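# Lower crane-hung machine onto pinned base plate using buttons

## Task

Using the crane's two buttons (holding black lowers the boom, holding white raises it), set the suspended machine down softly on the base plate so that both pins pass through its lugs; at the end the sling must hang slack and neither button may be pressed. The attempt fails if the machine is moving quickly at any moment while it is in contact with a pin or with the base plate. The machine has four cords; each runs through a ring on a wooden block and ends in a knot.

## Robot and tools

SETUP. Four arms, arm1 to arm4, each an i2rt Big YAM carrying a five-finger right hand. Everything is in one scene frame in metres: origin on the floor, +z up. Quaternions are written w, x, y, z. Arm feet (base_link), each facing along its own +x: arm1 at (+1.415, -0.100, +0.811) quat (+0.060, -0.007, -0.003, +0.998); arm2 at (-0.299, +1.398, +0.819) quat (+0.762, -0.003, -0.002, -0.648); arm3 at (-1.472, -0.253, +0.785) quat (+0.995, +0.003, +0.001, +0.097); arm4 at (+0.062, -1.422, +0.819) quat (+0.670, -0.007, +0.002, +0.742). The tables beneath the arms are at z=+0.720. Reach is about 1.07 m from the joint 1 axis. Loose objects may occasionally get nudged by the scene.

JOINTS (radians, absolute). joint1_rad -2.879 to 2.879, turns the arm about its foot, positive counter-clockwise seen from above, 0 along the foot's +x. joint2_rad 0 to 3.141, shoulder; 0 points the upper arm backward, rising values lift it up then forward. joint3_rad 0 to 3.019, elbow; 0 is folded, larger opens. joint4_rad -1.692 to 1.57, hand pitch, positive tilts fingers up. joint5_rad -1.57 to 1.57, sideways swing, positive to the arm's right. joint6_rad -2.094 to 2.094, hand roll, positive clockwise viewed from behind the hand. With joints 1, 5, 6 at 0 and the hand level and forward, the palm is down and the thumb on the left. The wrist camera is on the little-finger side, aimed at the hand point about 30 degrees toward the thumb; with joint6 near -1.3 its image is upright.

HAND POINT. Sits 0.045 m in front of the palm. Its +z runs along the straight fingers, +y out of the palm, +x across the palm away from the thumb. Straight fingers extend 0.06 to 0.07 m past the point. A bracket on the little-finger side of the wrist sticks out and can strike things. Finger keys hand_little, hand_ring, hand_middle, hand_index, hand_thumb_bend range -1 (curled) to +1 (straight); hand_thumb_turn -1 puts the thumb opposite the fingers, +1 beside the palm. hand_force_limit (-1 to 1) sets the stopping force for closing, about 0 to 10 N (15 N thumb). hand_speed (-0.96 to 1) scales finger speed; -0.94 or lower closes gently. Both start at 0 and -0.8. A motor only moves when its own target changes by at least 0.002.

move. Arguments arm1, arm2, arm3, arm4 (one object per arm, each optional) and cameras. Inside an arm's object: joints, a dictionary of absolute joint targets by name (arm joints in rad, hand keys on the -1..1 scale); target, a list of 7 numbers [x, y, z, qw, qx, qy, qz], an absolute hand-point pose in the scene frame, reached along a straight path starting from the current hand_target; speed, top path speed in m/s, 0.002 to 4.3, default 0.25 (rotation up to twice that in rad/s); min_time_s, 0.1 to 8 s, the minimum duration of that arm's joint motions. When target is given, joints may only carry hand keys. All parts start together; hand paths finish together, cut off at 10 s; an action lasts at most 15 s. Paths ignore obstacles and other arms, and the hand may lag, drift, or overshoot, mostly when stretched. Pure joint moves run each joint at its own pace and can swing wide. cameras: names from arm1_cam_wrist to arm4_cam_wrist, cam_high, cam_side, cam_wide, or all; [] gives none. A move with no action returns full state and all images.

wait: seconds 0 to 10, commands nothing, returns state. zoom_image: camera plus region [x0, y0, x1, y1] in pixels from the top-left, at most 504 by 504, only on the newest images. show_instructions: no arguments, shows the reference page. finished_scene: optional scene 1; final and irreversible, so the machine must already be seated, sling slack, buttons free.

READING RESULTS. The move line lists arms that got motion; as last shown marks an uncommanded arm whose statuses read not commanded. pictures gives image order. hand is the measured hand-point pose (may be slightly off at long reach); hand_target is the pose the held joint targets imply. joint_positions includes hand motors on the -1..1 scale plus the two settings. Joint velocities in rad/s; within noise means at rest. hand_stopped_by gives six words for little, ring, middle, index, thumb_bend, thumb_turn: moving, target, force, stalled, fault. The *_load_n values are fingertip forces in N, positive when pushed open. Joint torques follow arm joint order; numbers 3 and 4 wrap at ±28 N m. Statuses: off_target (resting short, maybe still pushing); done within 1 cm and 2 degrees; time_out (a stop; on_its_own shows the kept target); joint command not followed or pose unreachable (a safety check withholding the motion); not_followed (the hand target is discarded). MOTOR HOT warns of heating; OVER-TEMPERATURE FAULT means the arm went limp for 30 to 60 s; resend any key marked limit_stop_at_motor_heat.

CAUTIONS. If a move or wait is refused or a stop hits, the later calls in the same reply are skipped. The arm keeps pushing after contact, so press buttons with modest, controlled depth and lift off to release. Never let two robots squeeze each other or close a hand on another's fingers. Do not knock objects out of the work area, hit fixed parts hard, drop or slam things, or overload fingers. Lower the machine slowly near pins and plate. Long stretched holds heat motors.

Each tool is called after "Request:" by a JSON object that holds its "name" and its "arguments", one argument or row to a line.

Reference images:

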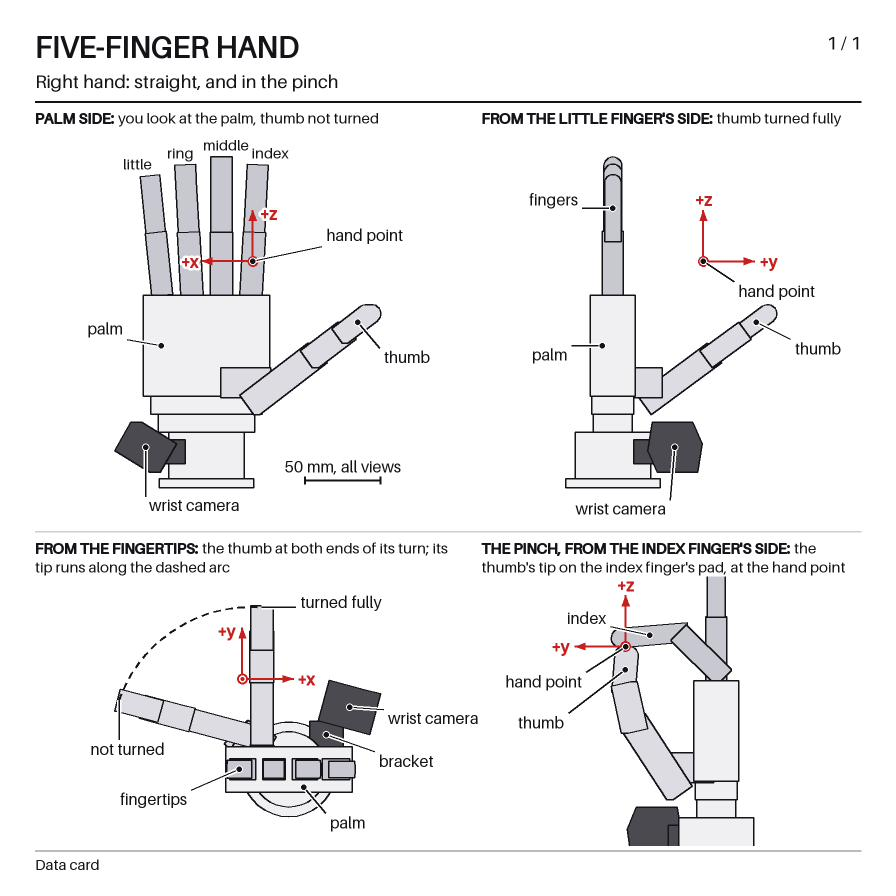

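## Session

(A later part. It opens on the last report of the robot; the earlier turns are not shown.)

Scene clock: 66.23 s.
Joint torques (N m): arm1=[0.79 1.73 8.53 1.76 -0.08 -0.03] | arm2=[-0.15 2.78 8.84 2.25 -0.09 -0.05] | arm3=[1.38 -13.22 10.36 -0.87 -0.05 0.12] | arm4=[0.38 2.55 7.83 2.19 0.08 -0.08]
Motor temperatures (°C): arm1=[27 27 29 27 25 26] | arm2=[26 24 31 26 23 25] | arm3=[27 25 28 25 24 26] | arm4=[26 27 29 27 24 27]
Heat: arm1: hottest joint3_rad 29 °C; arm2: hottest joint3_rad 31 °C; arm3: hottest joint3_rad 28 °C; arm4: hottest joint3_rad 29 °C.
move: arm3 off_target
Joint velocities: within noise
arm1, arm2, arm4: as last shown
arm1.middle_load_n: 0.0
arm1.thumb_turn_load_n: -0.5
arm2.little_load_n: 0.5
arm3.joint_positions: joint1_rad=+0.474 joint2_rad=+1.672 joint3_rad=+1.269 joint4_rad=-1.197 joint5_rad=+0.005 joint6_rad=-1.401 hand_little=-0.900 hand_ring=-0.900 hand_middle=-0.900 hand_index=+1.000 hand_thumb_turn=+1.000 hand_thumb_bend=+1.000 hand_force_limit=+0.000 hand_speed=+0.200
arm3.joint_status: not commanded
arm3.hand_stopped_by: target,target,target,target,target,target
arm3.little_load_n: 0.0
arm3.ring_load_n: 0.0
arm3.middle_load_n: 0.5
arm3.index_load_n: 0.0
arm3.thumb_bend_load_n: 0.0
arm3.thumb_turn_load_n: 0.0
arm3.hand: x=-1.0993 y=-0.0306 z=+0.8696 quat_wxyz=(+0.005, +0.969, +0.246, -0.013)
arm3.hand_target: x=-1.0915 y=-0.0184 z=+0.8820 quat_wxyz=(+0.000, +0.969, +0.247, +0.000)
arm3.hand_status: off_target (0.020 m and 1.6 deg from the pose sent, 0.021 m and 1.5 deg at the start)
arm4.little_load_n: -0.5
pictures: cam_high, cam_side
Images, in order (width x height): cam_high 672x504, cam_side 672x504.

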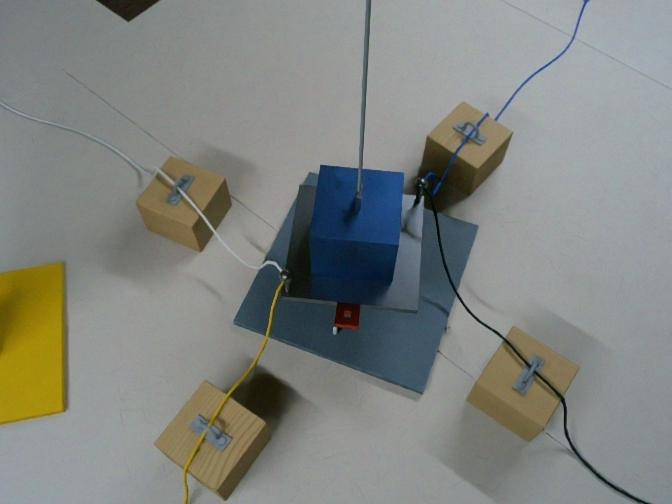

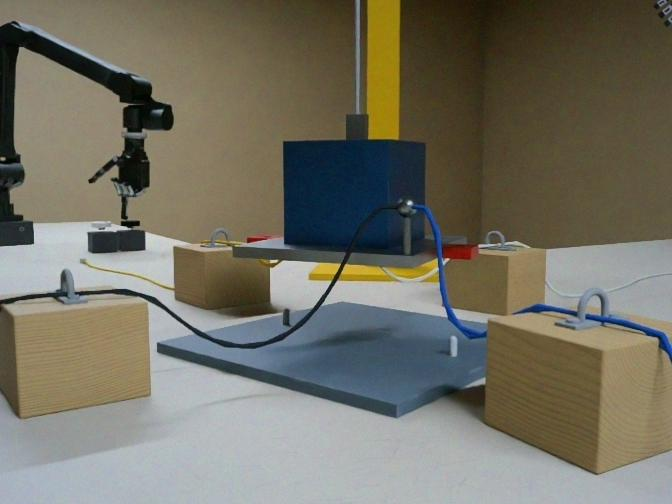

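Request:
{"name": "move", "arguments": {
  "arm3": {"target": [-1.094, -0.020, 0.836, 0, 0.9689, 0.2474, 0], "speed": 0.1},
  "cameras": []
}}

Request:
{"name": "wait", "arguments": {
  "seconds": 3.5,
  "cameras": []
}}

Request:
{"name": "move", "arguments": {
  "arm3": {"target": [-1.091, -0.018, 0.886, 0, 0.9689, 0.2474, 0], "speed": 0.1},
  "cameras": ["cam_side", "cam_high"]
}}

Request:
{"name": "zoom_image", "arguments": {
  "camera": "cam_high",
  "region": [220, 150, 490, 400]
}}

Request:
{"name": "zoom_image", "arguments": {
  "camera": "cam_side",
  "region": [150, 190, 520, 430]
}}

Scene clock: 74.50 s.
Joint torques (N m): arm1=[0.32 1.2 8.44 1.84 -0.08 -0.01] | arm2=[-0.15 2.78 8.85 2.26 -0.09 -0.06] | arm3=[1.44 -10.58 5.76 0.94 0 0.12] | arm4=[0.56 2.61 7.86 2.19 0.07 -0.08]
Motor temperatures (°C): arm1=[27 27 29 27 25 26] | arm2=[26 24 31 26 23 25] | arm3=[27 25 28 25 24 26] | arm4=[26 27 29 27 24 27]
Heat: arm1: hottest joint3_rad 29 °C; arm2: hottest joint3_rad 31 °C; arm3: hottest joint3_rad 28 °C; arm4: hottest joint3_rad 29 °C.
move: arm3 off_target
Joint velocities: within noise
arm1, arm2, arm4: as last shown
arm1.thumb_turn_load_n: 0.0
arm2.little_load_n: 0.0
arm2.middle_load_n: -0.5
arm3.joint_positions: joint1_rad=+0.475 joint2_rad=+1.677 joint3_rad=+1.257 joint4_rad=-1.126 joint5_rad=+0.004 joint6_rad=-1.401 hand_little=-0.900 hand_ring=-0.900 hand_middle=-0.900 hand_index=+1.000 hand_thumb_turn=+1.000 hand_thumb_bend=+1.000 hand_force_limit=+0.000 hand_speed=+0.200
arm3.joint_status: not commanded
arm3.hand_stopped_by: target,target,target,target,target,target
arm3.little_load_n: 0.0
arm3.ring_load_n: 0.0
arm3.middle_load_n: 0.0
arm3.index_load_n: -1.0
arm3.thumb_bend_load_n: 0.0
arm3.thumb_turn_load_n: 0.0
arm3.hand: x=-1.0888 y=-0.0215 z=+0.8611 quat_wxyz=(-0.006, +0.969, +0.247, +0.012)
arm3.hand_target: x=-1.0948 y=-0.0206 z=+0.8370 quat_wxyz=(+0.000, +0.969, +0.247, +0.000)
arm3.hand_status: off_target (0.026 m and 1.5 deg from the pose sent, 0.036 m and 1.6 deg at the start)
arm4.little_load_n: 0.0

Scene clock: 78.00 s.
Joint torques (N m): arm1=[0.85 1.08 8.54 1.84 -0.08 -0.04] | arm2=[-0.15 2.73 8.85 2.25 -0.09 -0.05] | arm3=[1.49 -10.58 5.74 0.95 0 0.12] | arm4=[0.5 2.73 7.86 2.19 0.07 -0.08]
Motor temperatures (°C): arm1=[27 27 29 27 25 26] | arm2=[26 24 31 26 23 25] | arm3=[27 25 28 25 24 26] | arm4=[26 27 29 27 24 27]
Heat: arm1: hottest joint3_rad 29 °C; arm2: hottest joint3_rad 31 °C; arm3: hottest joint3_rad 28 °C; arm4: hottest joint3_rad 29 °C.
Joint velocities: within noise
arm1.joint_positions: joint1_rad=-0.521 joint2_rad=+0.630 joint3_rad=+1.464 joint4_rad=-1.295 joint5_rad=-0.225 joint6_rad=-0.905 hand_little=+1.000 hand_ring=+1.000 hand_middle=+1.000 hand_index=+1.000 hand_thumb_turn=+1.000 hand_thumb_bend=+1.000 hand_force_limit=+0.000 hand_speed=-0.800
arm1.joint_status: not commanded
arm1.hand_stopped_by: target,target,target,target,target,target
arm1.little_load_n: 0.0
arm1.ring_load_n: 0.0
arm1.middle_load_n: 0.0
arm1.index_load_n: 0.0
arm1.thumb_bend_load_n: 0.0
arm1.thumb_turn_load_n: 0.0
arm1.hand: x=+1.2165 y=+0.0209 z=+1.3254 quat_wxyz=(-0.518, +0.466, +0.711, -0.097)
arm1.hand_target: x=+1.2170 y=+0.0204 z=+1.3365 quat_wxyz=(-0.530, +0.460, +0.706, -0.097)
arm1.hand_status: not commanded
arm2.joint_positions: joint1_rad=-0.560 joint2_rad=+0.644 joint3_rad=+1.382 joint4_rad=-1.427 joint5_rad=-0.193 joint6_rad=-1.343 hand_little=+1.000 hand_ring=+1.000 hand_middle=+1.000 hand_index=+1.000 hand_thumb_turn=+1.000 hand_thumb_bend=+1.000 hand_force_limit=+0.000 hand_speed=-0.800
arm2.joint_status: not commanded
arm2.hand_stopped_by: target,target,target,target,target,target
arm2.little_load_n: 0.0
arm2.ring_load_n: 0.0
arm2.middle_load_n: 0.0
arm2.index_load_n: 0.0
arm2.thumb_bend_load_n: 0.0
arm2.thumb_turn_load_n: 0.0
arm2.hand: x=-0.3999 y=+1.1979 z=+1.2811 quat_wxyz=(+0.270, +0.445, -0.782, +0.343)
arm2.hand_target: x=-0.4001 y=+1.1975 z=+1.2925 quat_wxyz=(+0.280, +0.444, -0.776, +0.350)
arm2.hand_status: not commanded
arm3.joint_positions: joint1_rad=+0.475 joint2_rad=+1.677 joint3_rad=+1.257 joint4_rad=-1.126 joint5_rad=+0.004 joint6_rad=-1.401 hand_little=-0.900 hand_ring=-0.900 hand_middle=-0.900 hand_index=+1.000 hand_thumb_turn=+1.000 hand_thumb_bend=+1.000 hand_force_limit=+0.000 hand_speed=+0.200
arm3.joint_status: not commanded
arm3.hand_stopped_by: target,target,target,target,target,target
arm3.little_load_n: 0.0
arm3.ring_load_n: 0.0
arm3.middle_load_n: 0.0
arm3.index_load_n: -0.5
arm3.thumb_bend_load_n: 0.0
arm3.thumb_turn_load_n: 0.0
arm3.hand: x=-1.0888 y=-0.0215 z=+0.8611 quat_wxyz=(-0.006, +0.969, +0.247, +0.012)
arm3.hand_target: x=-1.0948 y=-0.0206 z=+0.8370 quat_wxyz=(+0.000, +0.969, +0.247, +0.000)
arm3.hand_status: off_target (0.026 m and 1.5 deg from the pose sent, 0.036 m and 1.6 deg at the start)
arm4.joint_positions: joint1_rad=-0.003 joint2_rad=+0.559 joint3_rad=+1.400 joint4_rad=-1.350 joint5_rad=+0.145 joint6_rad=-1.047 hand_little=+1.000 hand_ring=+1.000 hand_middle=+1.000 hand_index=+1.000 hand_thumb_turn=+1.000 hand_thumb_bend=+1.000 hand_force_limit=+0.000 hand_speed=-0.800
arm4.joint_status: not commanded
arm4.hand_stopped_by: target,target,target,target,target,target
arm4.little_load_n: 0.0
arm4.ring_load_n: 0.0
arm4.middle_load_n: 0.0
arm4.index_load_n: 0.0
arm4.thumb_bend_load_n: 0.0
arm4.thumb_turn_load_n: 0.0
arm4.hand: x=+0.1043 y=-1.2194 z=+1.3136 quat_wxyz=(-0.415, +0.744, +0.438, +0.286)
arm4.hand_target: x=+0.1043 y=-1.2200 z=+1.3237 quat_wxyz=(-0.425, +0.739, +0.434, +0.291)
arm4.hand_status: not commanded
wait: 3.50 s; at rest by 0.27 s

Scene clock: 79.00 s.
Joint torques (N m): arm1=[0.62 1.26 8.58 1.83 -0.06 -0.03] | arm2=[-0.15 2.78 8.85 2.25 -0.09 -0.05] | arm3=[1.49 -13.45 10.71 -0.9 -0.03 0.12] | arm4=[0.62 2.43 7.83 2.21 0.07 -0.09]
Motor temperatures (°C): arm1=[27 27 29 27 25 26] | arm2=[26 24 31 26 23 25] | arm3=[27 25 28 25 24 26] | arm4=[26 27 29 27 24 27]
Heat: arm1: hottest joint3_rad 29 °C; arm2: hottest joint3_rad 31 °C; arm3: hottest joint3_rad 28 °C; arm4: hottest joint3_rad 29 °C.
move: arm3 off_target
Joint velocities: within noise
arm1, arm2, arm4: as last shown
arm2.little_load_n: -0.5
arm2.thumb_turn_load_n: 0.5
arm3.joint_positions: joint1_rad=+0.475 joint2_rad=+1.672 joint3_rad=+1.268 joint4_rad=-1.207 joint5_rad=+0.005 joint6_rad=-1.401 hand_little=-0.900 hand_ring=-0.900 hand_middle=-0.900 hand_index=+1.000 hand_thumb_turn=+1.000 hand_thumb_bend=+1.000 hand_force_limit=+0.000 hand_speed=+0.200
arm3.joint_status: not commanded
arm3.hand_stopped_by: target,target,target,target,target,target
arm3.little_load_n: 0.0
arm3.ring_load_n: 0.0
arm3.middle_load_n: 0.0
arm3.index_load_n: 0.0
arm3.thumb_bend_load_n: 0.0
arm3.thumb_turn_load_n: 0.0
arm3.hand: x=-1.1018 y=-0.0319 z=+0.8703 quat_wxyz=(+0.007, +0.969, +0.247, -0.017)
arm3.hand_target: x=-1.0916 y=-0.0183 z=+0.8862 quat_wxyz=(+0.000, +0.969, +0.248, +0.000)
arm3.hand_status: off_target (0.024 m and 2.2 deg from the pose sent, 0.025 m and 1.5 deg at the start)
pictures: cam_high, cam_side
Images, in order (width x height): cam_high 672x504, cam_side 672x504.

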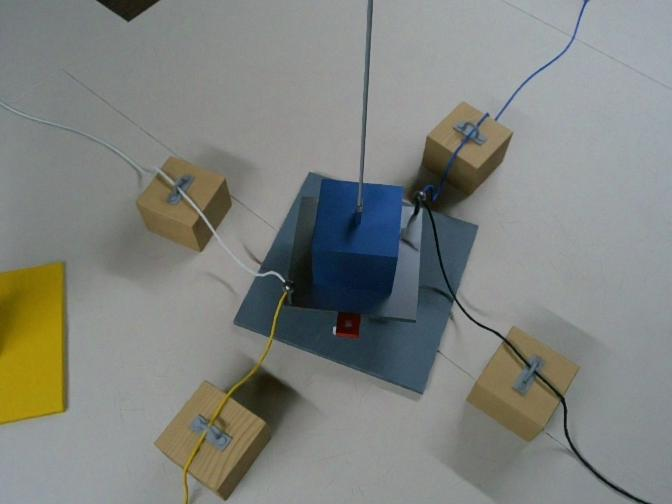

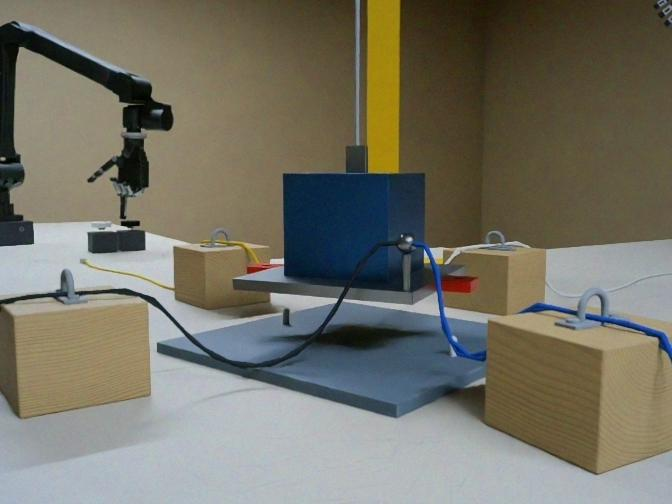

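Scaled by 1.867 from the camera's image (finer frame: 960x720).

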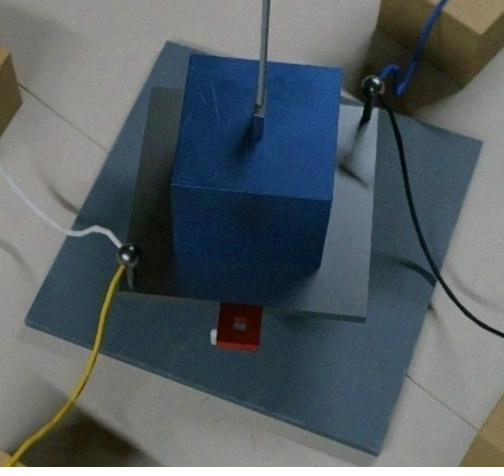

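Scaled by 1.362 from the camera's image (finer frame: 960x720).

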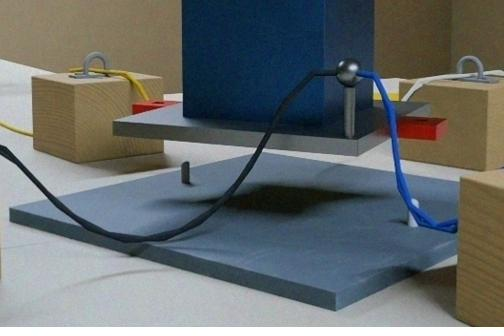

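Request:
{"name": "move", "arguments": {
  "arm1": {"target": [0.888, 0.019, 0.85, 0.565, -0.7776, -0.223, 0.162], "speed": 0.3, "joints": {"hand_thumb_turn": -1, "hand_thumb_bend": 0.0, "hand_speed": 0.2}},
  "arm2": {"target": [-0.126, 0.896, 0.85, -0.1322, 0.182, 0.7882, -0.5726], "speed": 0.3, "joints": {"hand_thumb_turn": -1, "hand_thumb_bend": 0.0, "hand_speed": 0.2}},
  "arm4": {"target": [0.117, -0.964, 0.85, 0.5326, -0.7331, 0.3419, -0.2484], "speed": 0.3, "joints": {"hand_thumb_turn": -1, "hand_thumb_bend": 0.0, "hand_speed": 0.2}},
  "cameras": ["arm1_cam_wrist", "arm2_cam_wrist", "arm4_cam_wrist", "cam_wide"]
}}

Scene clock: 91.30 s.
Joint torques (N m): arm1=[1.38 -12.45 8.59 1.83 0.47 0.16] | arm2=[0.26 -11.4 7.91 2.51 0.72 0.07] | arm3=[1.49 -13.39 10.74 -0.9 -0.03 0.12] | arm4=[1.03 -6.42 7.56 2.28 0.56 0.09]
Motor temperatures (°C): arm1=[27 27 29 27 25 26] | arm2=[26 24 32 27 23 25] | arm3=[27 26 30 25 24 26] | arm4=[26 27 29 27 24 27]
Heat: arm1: hottest joint3_rad 29 °C; arm2: hottest joint3_rad 32 °C; arm3: hottest joint3_rad 30 °C; arm4: hottest joint3_rad 29 °C.
move: arm1 off_target; arm2 off_target; arm4 off_target
Joint velocities: within noise
arm1.joint_positions: joint1_rad=+0.125 joint2_rad=+1.637 joint3_rad=+0.677 joint4_rad=+0.345 joint5_rad=+0.944 joint6_rad=+0.464 hand_little=+1.000 hand_ring=+1.000 hand_middle=+1.000 hand_index=+1.000 hand_thumb_turn=-1.000 hand_thumb_bend=+0.000 hand_force_limit=+0.000 hand_speed=+0.200
arm1.joint_status: all done
arm1.hand_stopped_by: target,target,target,target,target,target
arm1.little_load_n: 0.0
arm1.ring_load_n: -0.5
arm1.middle_load_n: 0.0
arm1.index_load_n: -0.5
arm1.thumb_bend_load_n: 0.0
arm1.thumb_turn_load_n: 0.0
arm1.hand: x=+0.9134 y=+0.0231 z=+0.8288 quat_wxyz=(-0.558, +0.782, +0.244, -0.132)
arm1.hand_target: x=+0.8894 y=+0.0188 z=+0.8506 quat_wxyz=(-0.565, +0.778, +0.223, -0.162)
arm1.hand_status: off_target (0.033 m and 4.3 deg from the pose sent, 0.578 m and 68.0 deg at the start)
arm2.joint_positions: joint1_rad=+0.405 joint2_rad=+1.670 joint3_rad=+0.664 joint4_rad=+0.379 joint5_rad=+0.942 joint6_rad=+0.464 hand_little=+1.000 hand_ring=+1.000 hand_middle=+1.000 hand_index=+1.000 hand_thumb_turn=-1.000 hand_thumb_bend=+0.000 hand_force_limit=+0.000 hand_speed=+0.200
arm2.joint_status: all done
arm2.hand_stopped_by: target,target,target,target,target,target
arm2.little_load_n: 0.0
arm2.ring_load_n: 0.0
arm2.middle_load_n: 0.0
arm2.index_load_n: 0.0
arm2.thumb_bend_load_n: 0.0
arm2.thumb_turn_load_n: 0.0
arm2.hand: x=-0.1391 y=+0.9124 z=+0.8311 quat_wxyz=(+0.152, -0.166, -0.801, +0.554)
arm2.hand_target: x=-0.1264 y=+0.8969 z=+0.8504 quat_wxyz=(+0.132, -0.182, -0.789, +0.572)
arm2.hand_status: off_target (0.028 m and 3.9 deg from the pose sent, 0.593 m and 79.8 deg at the start)
arm3: as last shown
arm4.joint_positions: joint1_rad=+0.050 joint2_rad=+1.490 joint3_rad=+0.457 joint4_rad=+0.423 joint5_rad=+0.948 joint6_rad=+0.469 hand_little=+1.000 hand_ring=+1.000 hand_middle=+1.000 hand_index=+1.000 hand_thumb_turn=-1.000 hand_thumb_bend=+0.000 hand_force_limit=+0.000 hand_speed=+0.200
arm4.joint_status: all done
arm4.hand_stopped_by: target,target,target,target,target,target
arm4.little_load_n: 0.0
arm4.ring_load_n: 0.0
arm4.middle_load_n: 0.0
arm4.index_load_n: 0.0
arm4.thumb_bend_load_n: 0.0
arm4.thumb_turn_load_n: 0.0
arm4.hand: x=+0.1230 y=-0.9863 z=+0.8337 quat_wxyz=(-0.512, +0.748, -0.329, +0.265)
arm4.hand_target: x=+0.1169 y=-0.9651 z=+0.8506 quat_wxyz=(-0.533, +0.733, -0.342, +0.248)
arm4.hand_status: off_target (0.028 m and 3.8 deg from the pose sent, 0.529 m and 93.1 deg at the start)
Images, in order (width x height): arm1_cam_wrist 616x616, arm2_cam_wrist 616x616, arm4_cam_wrist 616x616, cam_wide 672x504.

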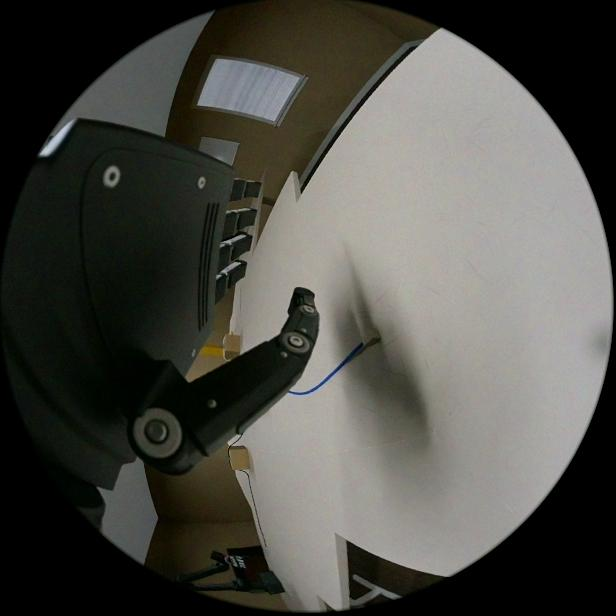

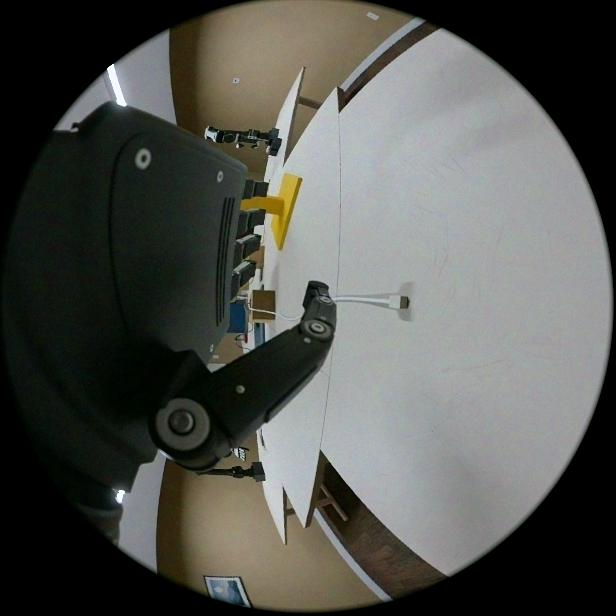

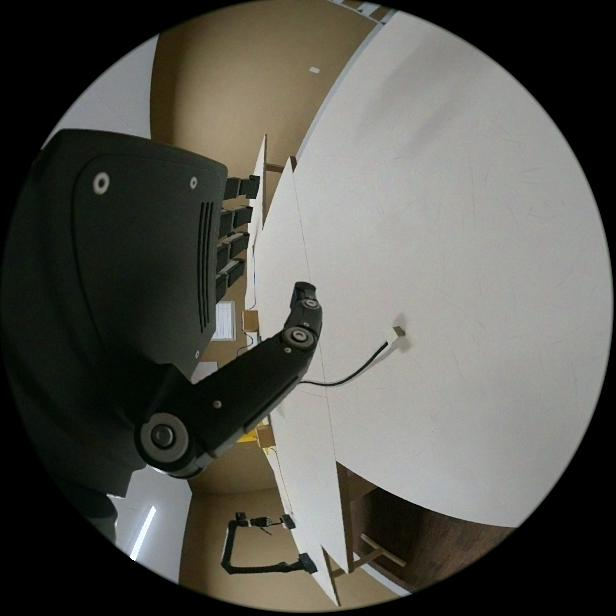

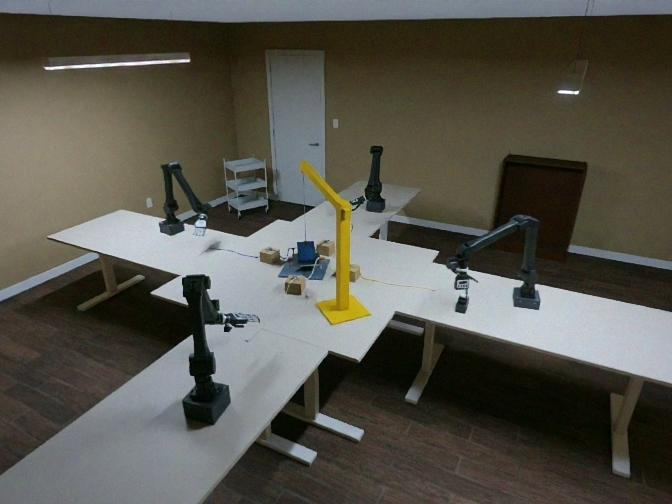

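Request:
{"name": "move", "arguments": {
  "arm1": {"target": [0.862, 0.000, 0.786, 0.565, -0.7776, -0.223, 0.162], "speed": 0.08, "joints": {"hand_thumb_bend": 0.1}},
  "arm2": {"target": [-0.134, 0.902, 0.785, -0.1322, 0.182, 0.7882, -0.5726], "speed": 0.08, "joints": {"hand_thumb_bend": 0.1}},
  "arm4": {"target": [0.097, -0.966, 0.783, 0.5326, -0.7331, 0.3419, -0.2484], "speed": 0.08, "joints": {"hand_thumb_bend": 0.1}},
  "cameras": ["arm1_cam_wrist", "arm2_cam_wrist", "arm4_cam_wrist"]
}}

Scene clock: 98.00 s.
Joint torques (N m): arm1=[1.2 -13.57 7.24 1.84 0.5 0.15] | arm2=[-0.44 -11.75 4.36 2.58 0.39 -0.01] | arm3=[1.44 -13.39 10.74 -0.9 -0.04 0.12] | arm4=[0.97 -7.18 5.41 2.15 0.6 0.08]
Motor temperatures (°C): arm1=[27 27 30 27 25 26] | arm2=[26 24 31 27 23 25] | arm3=[27 26 31 25 24 26] | arm4=[26 28 29 27 24 26]
Heat: arm1: hottest joint3_rad 30 °C; arm2: hottest joint3_rad 31 °C; arm3: hottest joint3_rad 31 °C; arm4: hottest joint3_rad 29 °C.
move: arm1 off_target; arm2 done; arm4 off_target
Joint velocities: within noise
arm1.joint_positions: joint1_rad=+0.169 joint2_rad=+1.850 joint3_rad=+0.746 joint4_rad=+0.468 joint5_rad=+0.981 joint6_rad=+0.506 hand_little=+1.000 hand_ring=+1.000 hand_middle=+1.000 hand_index=+1.000 hand_thumb_turn=-1.000 hand_thumb_bend=+0.100 hand_force_limit=+0.000 hand_speed=+0.200
arm1.joint_status: all done
arm1.hand_stopped_by: target,target,target,target,target,target
arm1.little_load_n: 0.0
arm1.ring_load_n: 0.0
arm1.middle_load_n: 0.0
arm1.index_load_n: 0.0
arm1.thumb_bend_load_n: 0.0
arm1.thumb_turn_load_n: 0.0
arm1.hand: x=+0.8843 y=+0.0049 z=+0.7724 quat_wxyz=(-0.561, +0.780, +0.241, -0.137)
arm1.hand_target: x=+0.8630 y=-0.0001 z=+0.7865 quat_wxyz=(-0.565, +0.778, +0.223, -0.162)
arm1.hand_status: off_target (0.027 m and 3.6 deg from the pose sent, 0.071 m and 4.3 deg at the start)
arm2.joint_positions: joint1_rad=+0.405 joint2_rad=+1.847 joint3_rad=+0.654 joint4_rad=+0.609 joint5_rad=+0.942 joint6_rad=+0.465 hand_little=+1.000 hand_ring=+1.000 hand_middle=+1.000 hand_index=+1.000 hand_thumb_turn=-1.000 hand_thumb_bend=+0.100 hand_force_limit=+0.000 hand_speed=+0.200
arm2.joint_status: all done
arm2.hand_stopped_by: target,target,target,target,target,target
arm2.little_load_n: 0.0
arm2.ring_load_n: -0.5
arm2.middle_load_n: 0.0
arm2.index_load_n: 0.0
arm2.thumb_bend_load_n: 0.0
arm2.thumb_turn_load_n: 0.0
arm2.hand: x=-0.1354 y=+0.9061 z=+0.7814 quat_wxyz=(+0.139, -0.175, -0.793, +0.567)
arm2.hand_target: x=-0.1341 y=+0.9021 z=+0.7850 quat_wxyz=(+0.132, -0.182, -0.788, +0.573)
arm2.hand_status: done (0.006 m and 1.4 deg from the pose sent, 0.048 m and 3.8 deg at the start)
arm3: as last shown
arm4.joint_positions: joint1_rad=+0.111 joint2_rad=+1.737 joint3_rad=+0.457 joint4_rad=+0.632 joint5_rad=+1.000 joint6_rad=+0.529 hand_little=+1.000 hand_ring=+1.000 hand_middle=+1.000 hand_index=+1.000 hand_thumb_turn=-1.000 hand_thumb_bend=+0.100 hand_force_limit=+0.000 hand_speed=+0.200
arm4.joint_status: all done
arm4.hand_stopped_by: target,target,target,target,target,target
arm4.little_load_n: 0.0
arm4.ring_load_n: 0.0
arm4.middle_load_n: 0.0
arm4.index_load_n: 0.0
arm4.thumb_bend_load_n: 0.0
arm4.thumb_turn_load_n: 0.0
arm4.hand: x=+0.1040 y=-0.9845 z=+0.7743 quat_wxyz=(-0.516, +0.745, -0.331, +0.263)
arm4.hand_target: x=+0.0969 y=-0.9667 z=+0.7835 quat_wxyz=(-0.533, +0.733, -0.342, +0.248)
arm4.hand_status: off_target (0.022 m and 3.1 deg from the pose sent, 0.060 m and 3.8 deg at the start)
Images, in order (width x height): arm1_cam_wrist 616x616, arm2_cam_wrist 616x616, arm4_cam_wrist 616x616.

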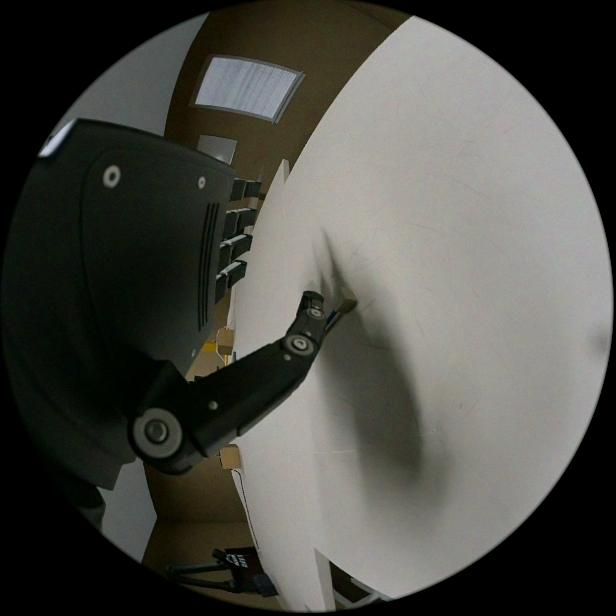

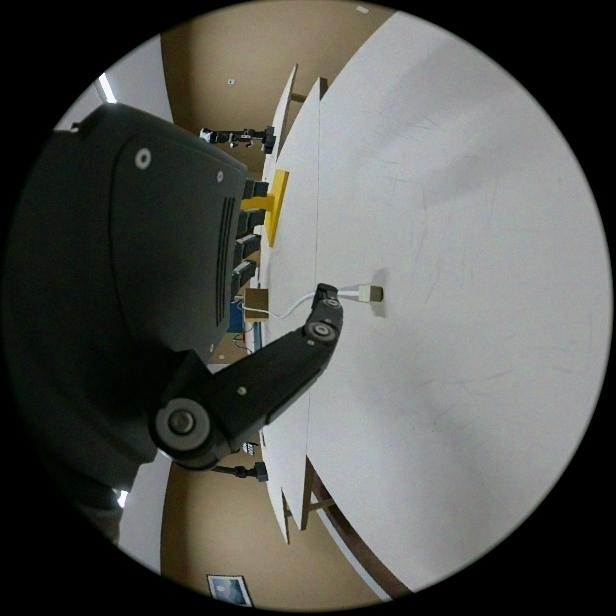

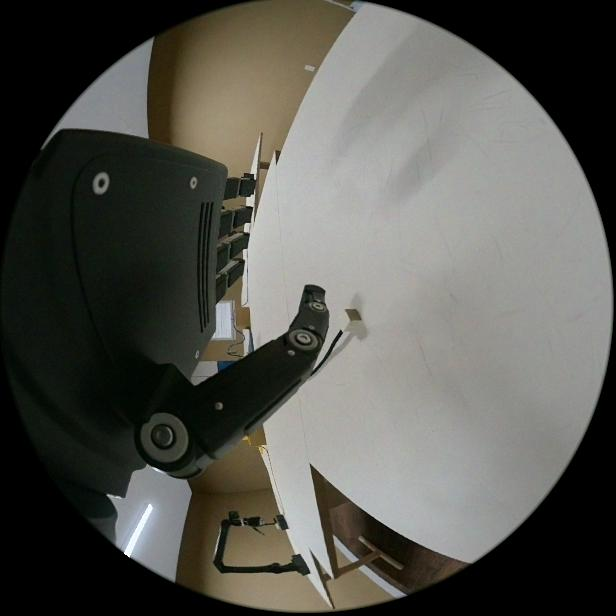

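Request:
{"name": "zoom_image", "arguments": {
  "camera": "arm1_cam_wrist",
  "region": [240, 230, 440, 430]
}}

Request:
{"name": "zoom_image", "arguments": {
  "camera": "arm2_cam_wrist",
  "region": [240, 220, 440, 420]
}}

Request:
{"name": "zoom_image", "arguments": {
  "camera": "arm4_cam_wrist",
  "region": [240, 220, 440, 420]
}}

Scaled by 2.520 from the camera's image (finer frame: 880x880).

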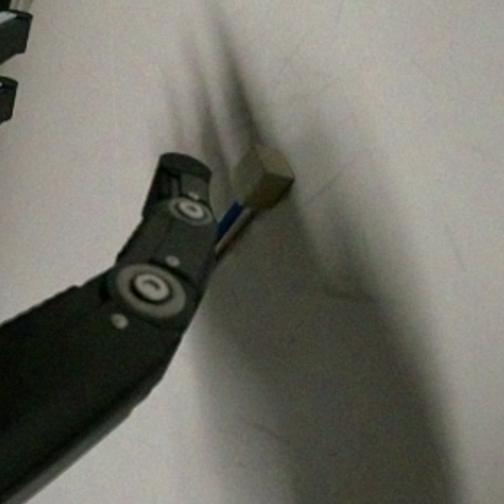

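Scaled by 2.520 from the camera's image (finer frame: 880x880).

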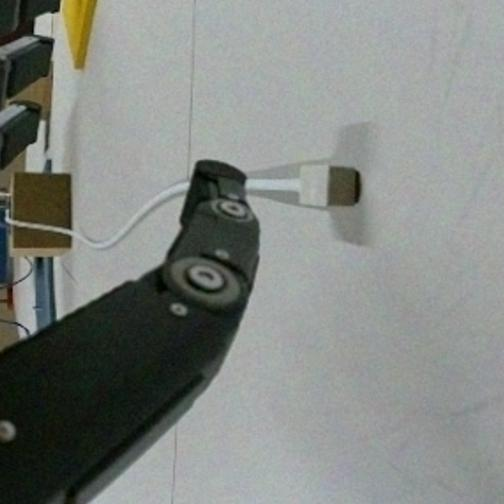

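Scaled by 2.520 from the camera's image (finer frame: 880x880).

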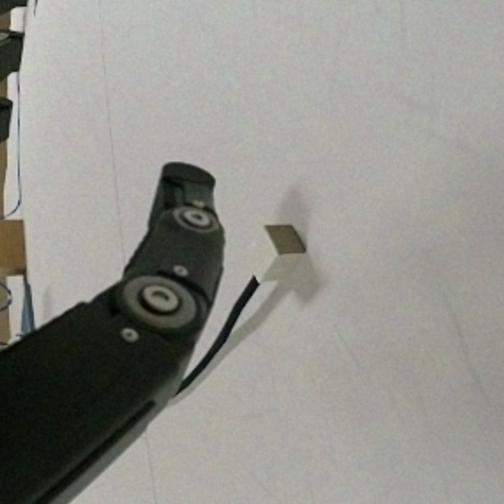

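Request:
{"name": "move", "arguments": {
  "arm1": {"target": [0.863, -0.003, 0.763, 0.565, -0.7776, -0.223, 0.162], "speed": 0.08},
  "arm2": {"target": [-0.132, 0.908, 0.756, -0.1322, 0.182, 0.7882, -0.5726], "speed": 0.08},
  "arm4": {"target": [0.078, -0.970, 0.761, 0.5326, -0.7331, 0.3419, -0.2484], "speed": 0.08},
  "cameras": ["arm1_cam_wrist", "arm2_cam_wrist", "arm4_cam_wrist"]
}}

Request:
{"name": "zoom_image", "arguments": {
  "camera": "arm1_cam_wrist",
  "region": [240, 230, 440, 430]
}}

Request:
{"name": "zoom_image", "arguments": {
  "camera": "arm2_cam_wrist",
  "region": [240, 220, 440, 420]
}}

Request:
{"name": "zoom_image", "arguments": {
  "camera": "arm4_cam_wrist",
  "region": [240, 220, 440, 420]
}}

Scene clock: 102.57 s.
Joint torques (N m): arm1=[1.14 -13.74 6.64 1.8 0.49 0.14] | arm2=[0.38 -12.04 3.59 2.55 0.68 0.07] | arm3=[1.49 -13.39 10.74 -0.9 -0.04 0.12] | arm4=[0.91 -7.3 4.66 2.15 0.66 0.11]
Motor temperatures (°C): arm1=[27 27 29 27 25 26] | arm2=[26 24 31 27 23 25] | arm3=[27 26 31 25 24 26] | arm4=[26 28 29 27 25 26]
Heat: arm1: hottest joint3_rad 29 °C; arm2: hottest joint3_rad 31 °C; arm3: hottest joint3_rad 31 °C; arm4: hottest joint3_rad 29 °C.
move: arm1 off_target; arm2 done; arm4 off_target
Joint velocities: within noise
arm1.joint_positions: joint1_rad=+0.175 joint2_rad=+1.913 joint3_rad=+0.749 joint4_rad=+0.526 joint5_rad=+0.986 joint6_rad=+0.513 hand_little=+1.000 hand_ring=+1.000 hand_middle=+1.000 hand_index=+1.000 hand_thumb_turn=-1.000 hand_thumb_bend=+0.100 hand_force_limit=+0.000 hand_speed=+0.200
arm1.joint_status: not commanded
arm1.hand_stopped_by: target,target,target,target,target,target
arm1.little_load_n: 0.0
arm1.ring_load_n: 0.0
arm1.middle_load_n: 0.0
arm1.index_load_n: 0.0
arm1.thumb_bend_load_n: 0.0
arm1.thumb_turn_load_n: 0.0
arm1.hand: x=+0.8837 y=+0.0024 z=+0.7518 quat_wxyz=(-0.561, +0.780, +0.239, -0.138)
arm1.hand_target: x=+0.8638 y=-0.0031 z=+0.7635 quat_wxyz=(-0.565, +0.778, +0.223, -0.162)
arm1.hand_status: off_target (0.024 m and 3.3 deg from the pose sent, 0.025 m and 3.6 deg at the start)
arm2.joint_positions: joint1_rad=+0.407 joint2_rad=+1.937 joint3_rad=+0.651 joint4_rad=+0.695 joint5_rad=+0.947 joint6_rad=+0.469 hand_little=+1.000 hand_ring=+1.000 hand_middle=+1.000 hand_index=+1.000 hand_thumb_turn=-1.000 hand_thumb_bend=+0.100 hand_force_limit=+0.000 hand_speed=+0.200
arm2.joint_status: not commanded
arm2.hand_stopped_by: target,target,target,target,target,target
arm2.little_load_n: 0.0
arm2.ring_load_n: -0.5
arm2.middle_load_n: 0.0
arm2.index_load_n: 0.0
arm2.thumb_bend_load_n: 0.0
arm2.thumb_turn_load_n: 0.0
arm2.hand: x=-0.1372 y=+0.9099 z=+0.7526 quat_wxyz=(+0.141, -0.175, -0.793, +0.566)
arm2.hand_target: x=-0.1321 y=+0.9080 z=+0.7561 quat_wxyz=(+0.132, -0.182, -0.788, +0.573)
arm2.hand_status: done (0.006 m and 1.6 deg from the pose sent, 0.026 m and 1.4 deg at the start)
arm3: as last shown
arm4.joint_positions: joint1_rad=+0.171 joint2_rad=+1.814 joint3_rad=+0.474 joint4_rad=+0.641 joint5_rad=+1.047 joint6_rad=+0.596 hand_little=+1.000 hand_ring=+1.000 hand_middle=+1.000 hand_index=+1.000 hand_thumb_turn=-1.000 hand_thumb_bend=+0.100 hand_force_limit=+0.000 hand_speed=+0.200
arm4.joint_status: not commanded
arm4.hand_stopped_by: target,target,target,target,target,target
arm4.little_load_n: 0.0
arm4.ring_load_n: 0.0
arm4.middle_load_n: 0.0
arm4.index_load_n: 0.0
arm4.thumb_bend_load_n: 0.0
arm4.thumb_turn_load_n: 0.0
arm4.hand: x=+0.0842 y=-0.9854 z=+0.7552 quat_wxyz=(-0.519, +0.743, -0.331, +0.262)
arm4.hand_target: x=+0.0779 y=-0.9704 z=+0.7614 quat_wxyz=(-0.533, +0.733, -0.342, +0.248)
arm4.hand_status: off_target (0.018 m and 2.8 deg from the pose sent, 0.033 m and 3.1 deg at the start)
Images, in order (width x height): arm1_cam_wrist 616x616, arm2_cam_wrist 616x616, arm4_cam_wrist 616x616.

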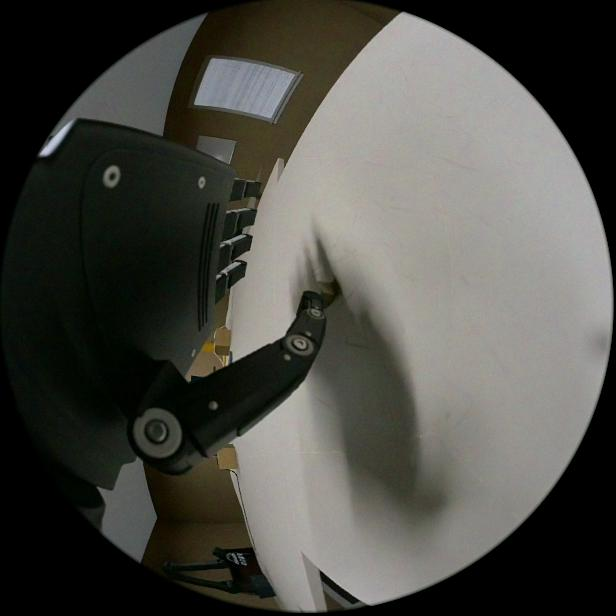

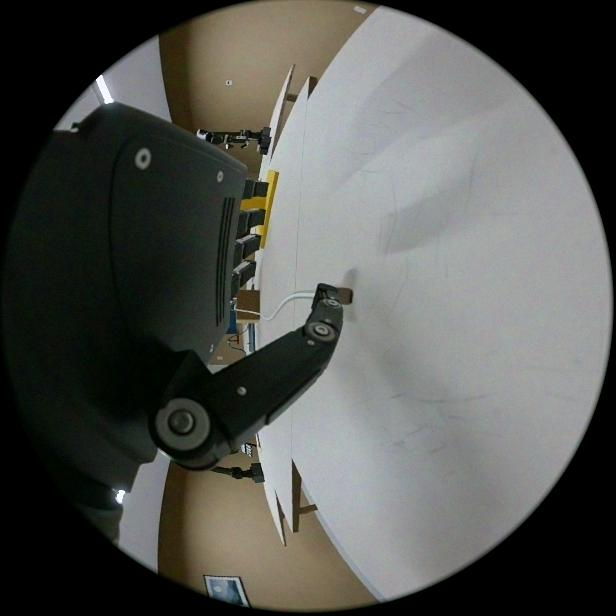

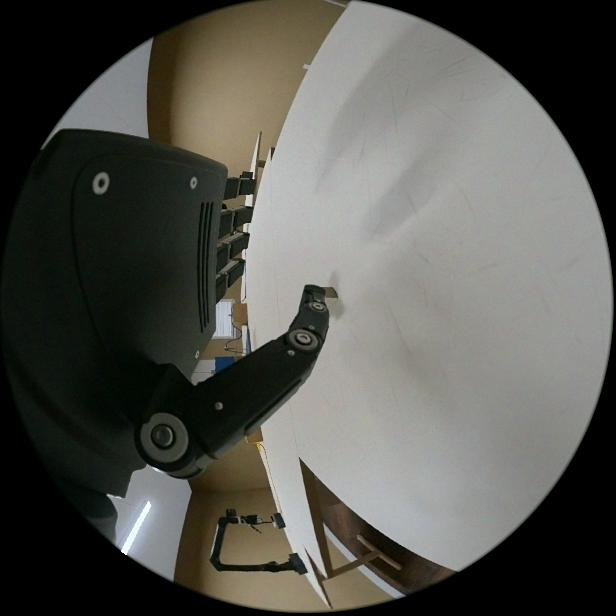

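Scaled by 2.520 from the camera's image (finer frame: 880x880).

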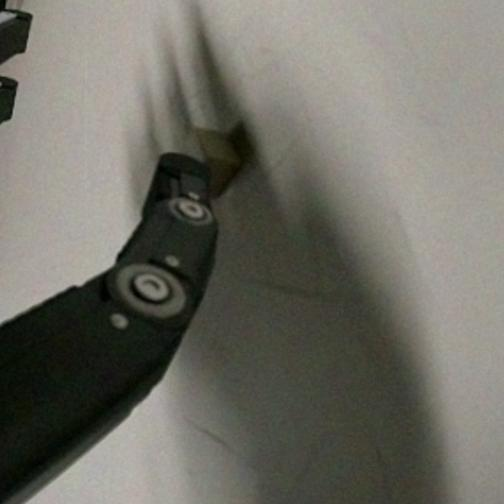

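Scaled by 2.520 from the camera's image (finer frame: 880x880).

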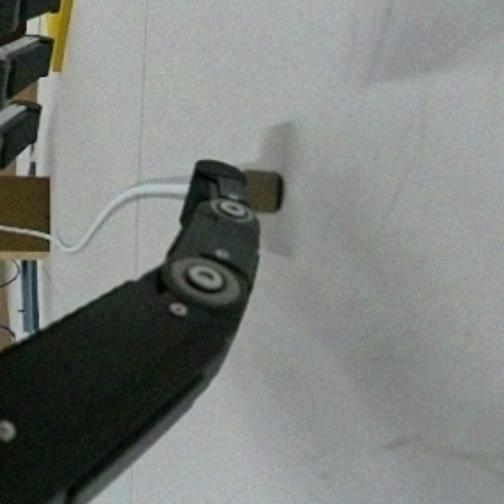

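Scaled by 2.520 from the camera's image (finer frame: 880x880).

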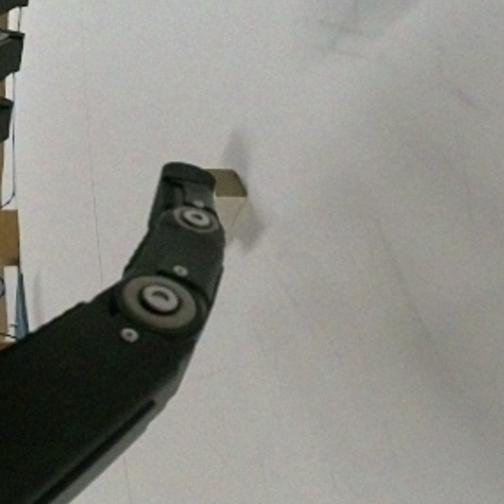

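Request:
{"name": "move", "arguments": {
  "arm1": {"target": [0.865, -0.003, 0.743, 0.565, -0.7776, -0.223, 0.162], "speed": 0.06},
  "arm2": {"target": [-0.126, 0.9145, 0.736, -0.1322, 0.182, 0.7882, -0.5726], "speed": 0.06},
  "arm4": {"target": [0.0735, -0.969, 0.738, 0.5326, -0.7331, 0.3419, -0.2484], "speed": 0.06},
  "cameras": ["arm1_cam_wrist", "arm2_cam_wrist", "arm4_cam_wrist"]
}}

Request:
{"name": "zoom_image", "arguments": {
  "camera": "arm1_cam_wrist",
  "region": [240, 230, 440, 430]
}}

Request:
{"name": "zoom_image", "arguments": {
  "camera": "arm2_cam_wrist",
  "region": [240, 220, 440, 420]
}}

Request:
{"name": "zoom_image", "arguments": {
  "camera": "arm4_cam_wrist",
  "region": [240, 220, 440, 420]
}}

Scene clock: 105.87 s.
Joint torques (N m): arm1=[1.26 -14.15 6.16 1.83 0.5 0.11] | arm2=[0.38 -12.16 3.43 2.52 0.71 0.08] | arm3=[1.49 -13.45 10.73 -0.88 -0.04 0.12] | arm4=[1.2 -7.82 3.93 2.1 0.67 0.11]
Motor temperatures (°C): arm1=[27 27 29 27 25 26] | arm2=[26 25 31 27 23 25] | arm3=[27 26 31 25 24 26] | arm4=[26 28 29 27 25 26]
Heat: arm1: hottest joint3_rad 29 °C; arm2: hottest joint3_rad 31 °C; arm3: hottest joint3_rad 31 °C; arm4: hottest joint3_rad 29 °C.
move: arm1 off_target; arm2 done; arm4 off_target
Joint velocities: within noise
arm1.joint_positions: joint1_rad=+0.175 joint2_rad=+1.969 joint3_rad=+0.749 joint4_rad=+0.583 joint5_rad=+0.987 joint6_rad=+0.514 hand_little=+1.000 hand_ring=+1.000 hand_middle=+1.000 hand_index=+1.000 hand_thumb_turn=-1.000 hand_thumb_bend=+0.100 hand_force_limit=+0.000 hand_speed=+0.200
arm1.joint_status: not commanded
arm1.hand_stopped_by: target,target,target,target,target,target
arm1.little_load_n: 0.0
arm1.ring_load_n: 0.0
arm1.middle_load_n: 0.0
arm1.index_load_n: 0.0
arm1.thumb_bend_load_n: 0.0
arm1.thumb_turn_load_n: 0.0
arm1.hand: x=+0.8852 y=+0.0024 z=+0.7329 quat_wxyz=(-0.561, +0.780, +0.239, -0.139)
arm1.hand_target: x=+0.8658 y=-0.0033 z=+0.7434 quat_wxyz=(-0.565, +0.778, +0.223, -0.162)
arm1.hand_status: off_target (0.023 m and 3.2 deg from the pose sent, 0.021 m and 3.3 deg at the start)
arm2.joint_positions: joint1_rad=+0.430 joint2_rad=+1.998 joint3_rad=+0.651 joint4_rad=+0.736 joint5_rad=+0.965 joint6_rad=+0.490 hand_little=+1.000 hand_ring=+1.000 hand_middle=+1.000 hand_index=+1.000 hand_thumb_turn=-1.000 hand_thumb_bend=+0.100 hand_force_limit=+0.000 hand_speed=+0.200
arm2.joint_status: not commanded
arm2.hand_stopped_by: target,target,target,target,target,target
arm2.little_load_n: 0.0
arm2.ring_load_n: 0.0
arm2.middle_load_n: -0.5
arm2.index_load_n: 0.0
arm2.thumb_bend_load_n: 0.0
arm2.thumb_turn_load_n: 0.0
arm2.hand: x=-0.1320 y=+0.9178 z=+0.7326 quat_wxyz=(+0.142, -0.175, -0.794, +0.565)
arm2.hand_target: x=-0.1260 y=+0.9145 z=+0.7361 quat_wxyz=(+0.132, -0.182, -0.788, +0.573)
arm2.hand_status: done (0.008 m and 1.8 deg from the pose sent, 0.020 m and 1.6 deg at the start)
arm3: as last shown
arm3.index_load_n: -0.5
arm4.joint_positions: joint1_rad=+0.181 joint2_rad=+1.906 joint3_rad=+0.493 joint4_rad=+0.704 joint5_rad=+1.056 joint6_rad=+0.612 hand_little=+1.000 hand_ring=+1.000 hand_middle=+1.000 hand_index=+1.000 hand_thumb_turn=-1.000 hand_thumb_bend=+0.100 hand_force_limit=+0.000 hand_speed=+0.200
arm4.joint_status: not commanded
arm4.hand_stopped_by: target,target,target,target,target,target
arm4.little_load_n: 0.0
arm4.ring_load_n: 0.0
arm4.middle_load_n: 0.0
arm4.index_load_n: -0.5
arm4.thumb_bend_load_n: -0.5
arm4.thumb_turn_load_n: 0.5
arm4.hand: x=+0.0808 y=-0.9827 z=+0.7336 quat_wxyz=(-0.520, +0.742, -0.333, +0.262)
arm4.hand_target: x=+0.0734 y=-0.9693 z=+0.7383 quat_wxyz=(-0.533, +0.733, -0.342, +0.248)
arm4.hand_status: off_target (0.016 m and 2.5 deg from the pose sent, 0.026 m and 2.8 deg at the start)
Images, in order (width x height): arm1_cam_wrist 616x616, arm2_cam_wrist 616x616, arm4_cam_wrist 616x616.

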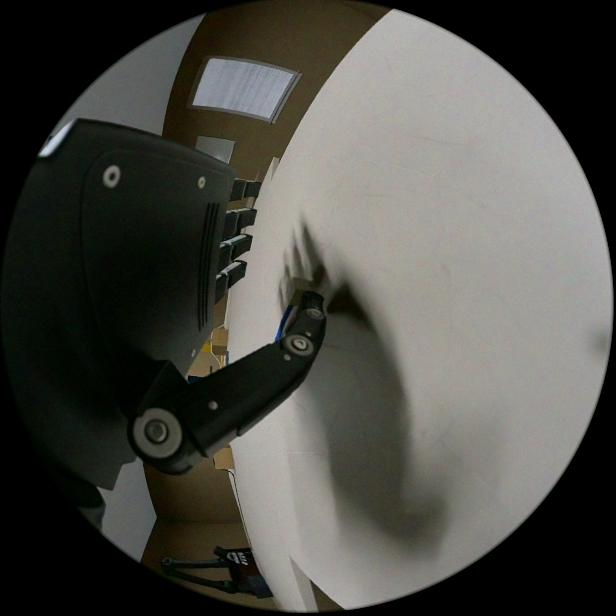

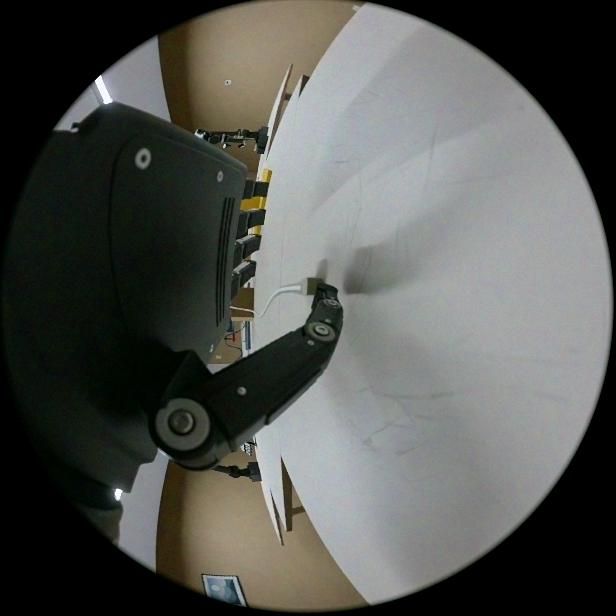

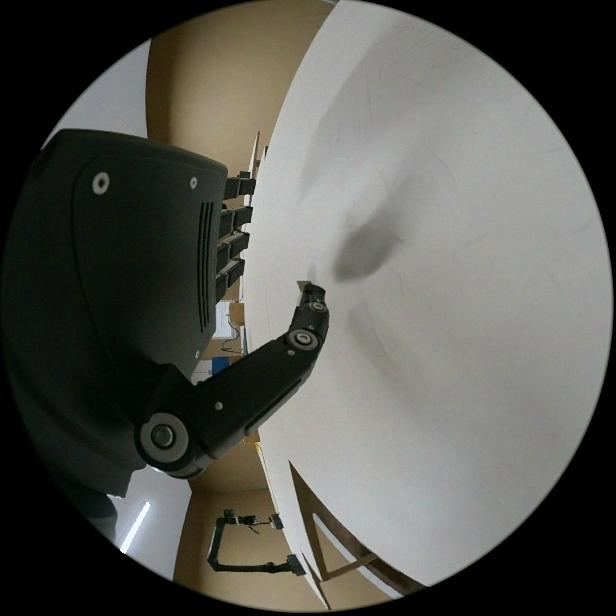

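Scaled by 2.520 from the camera's image (finer frame: 880x880).

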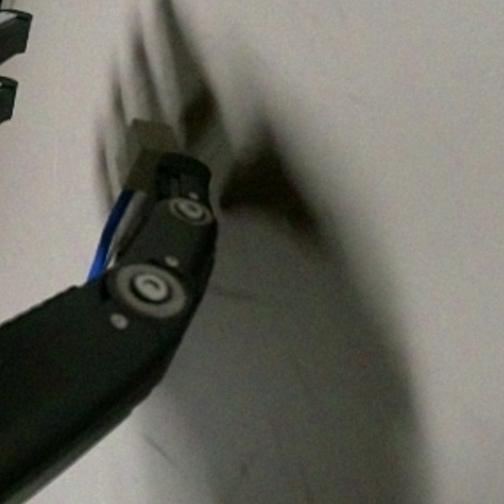

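Scaled by 2.520 from the camera's image (finer frame: 880x880).

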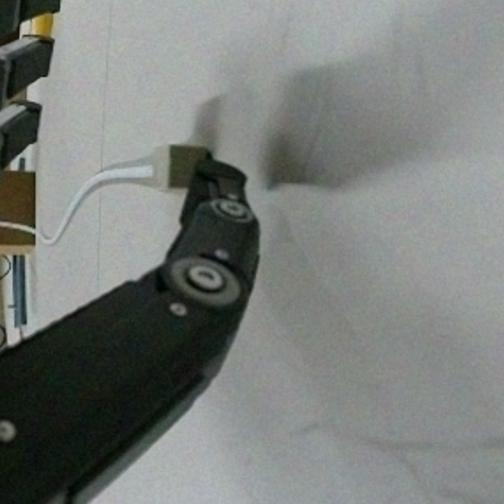

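Scaled by 2.520 from the camera's image (finer frame: 880x880).

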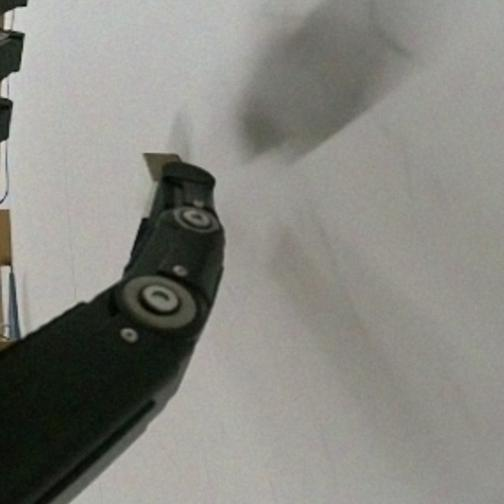

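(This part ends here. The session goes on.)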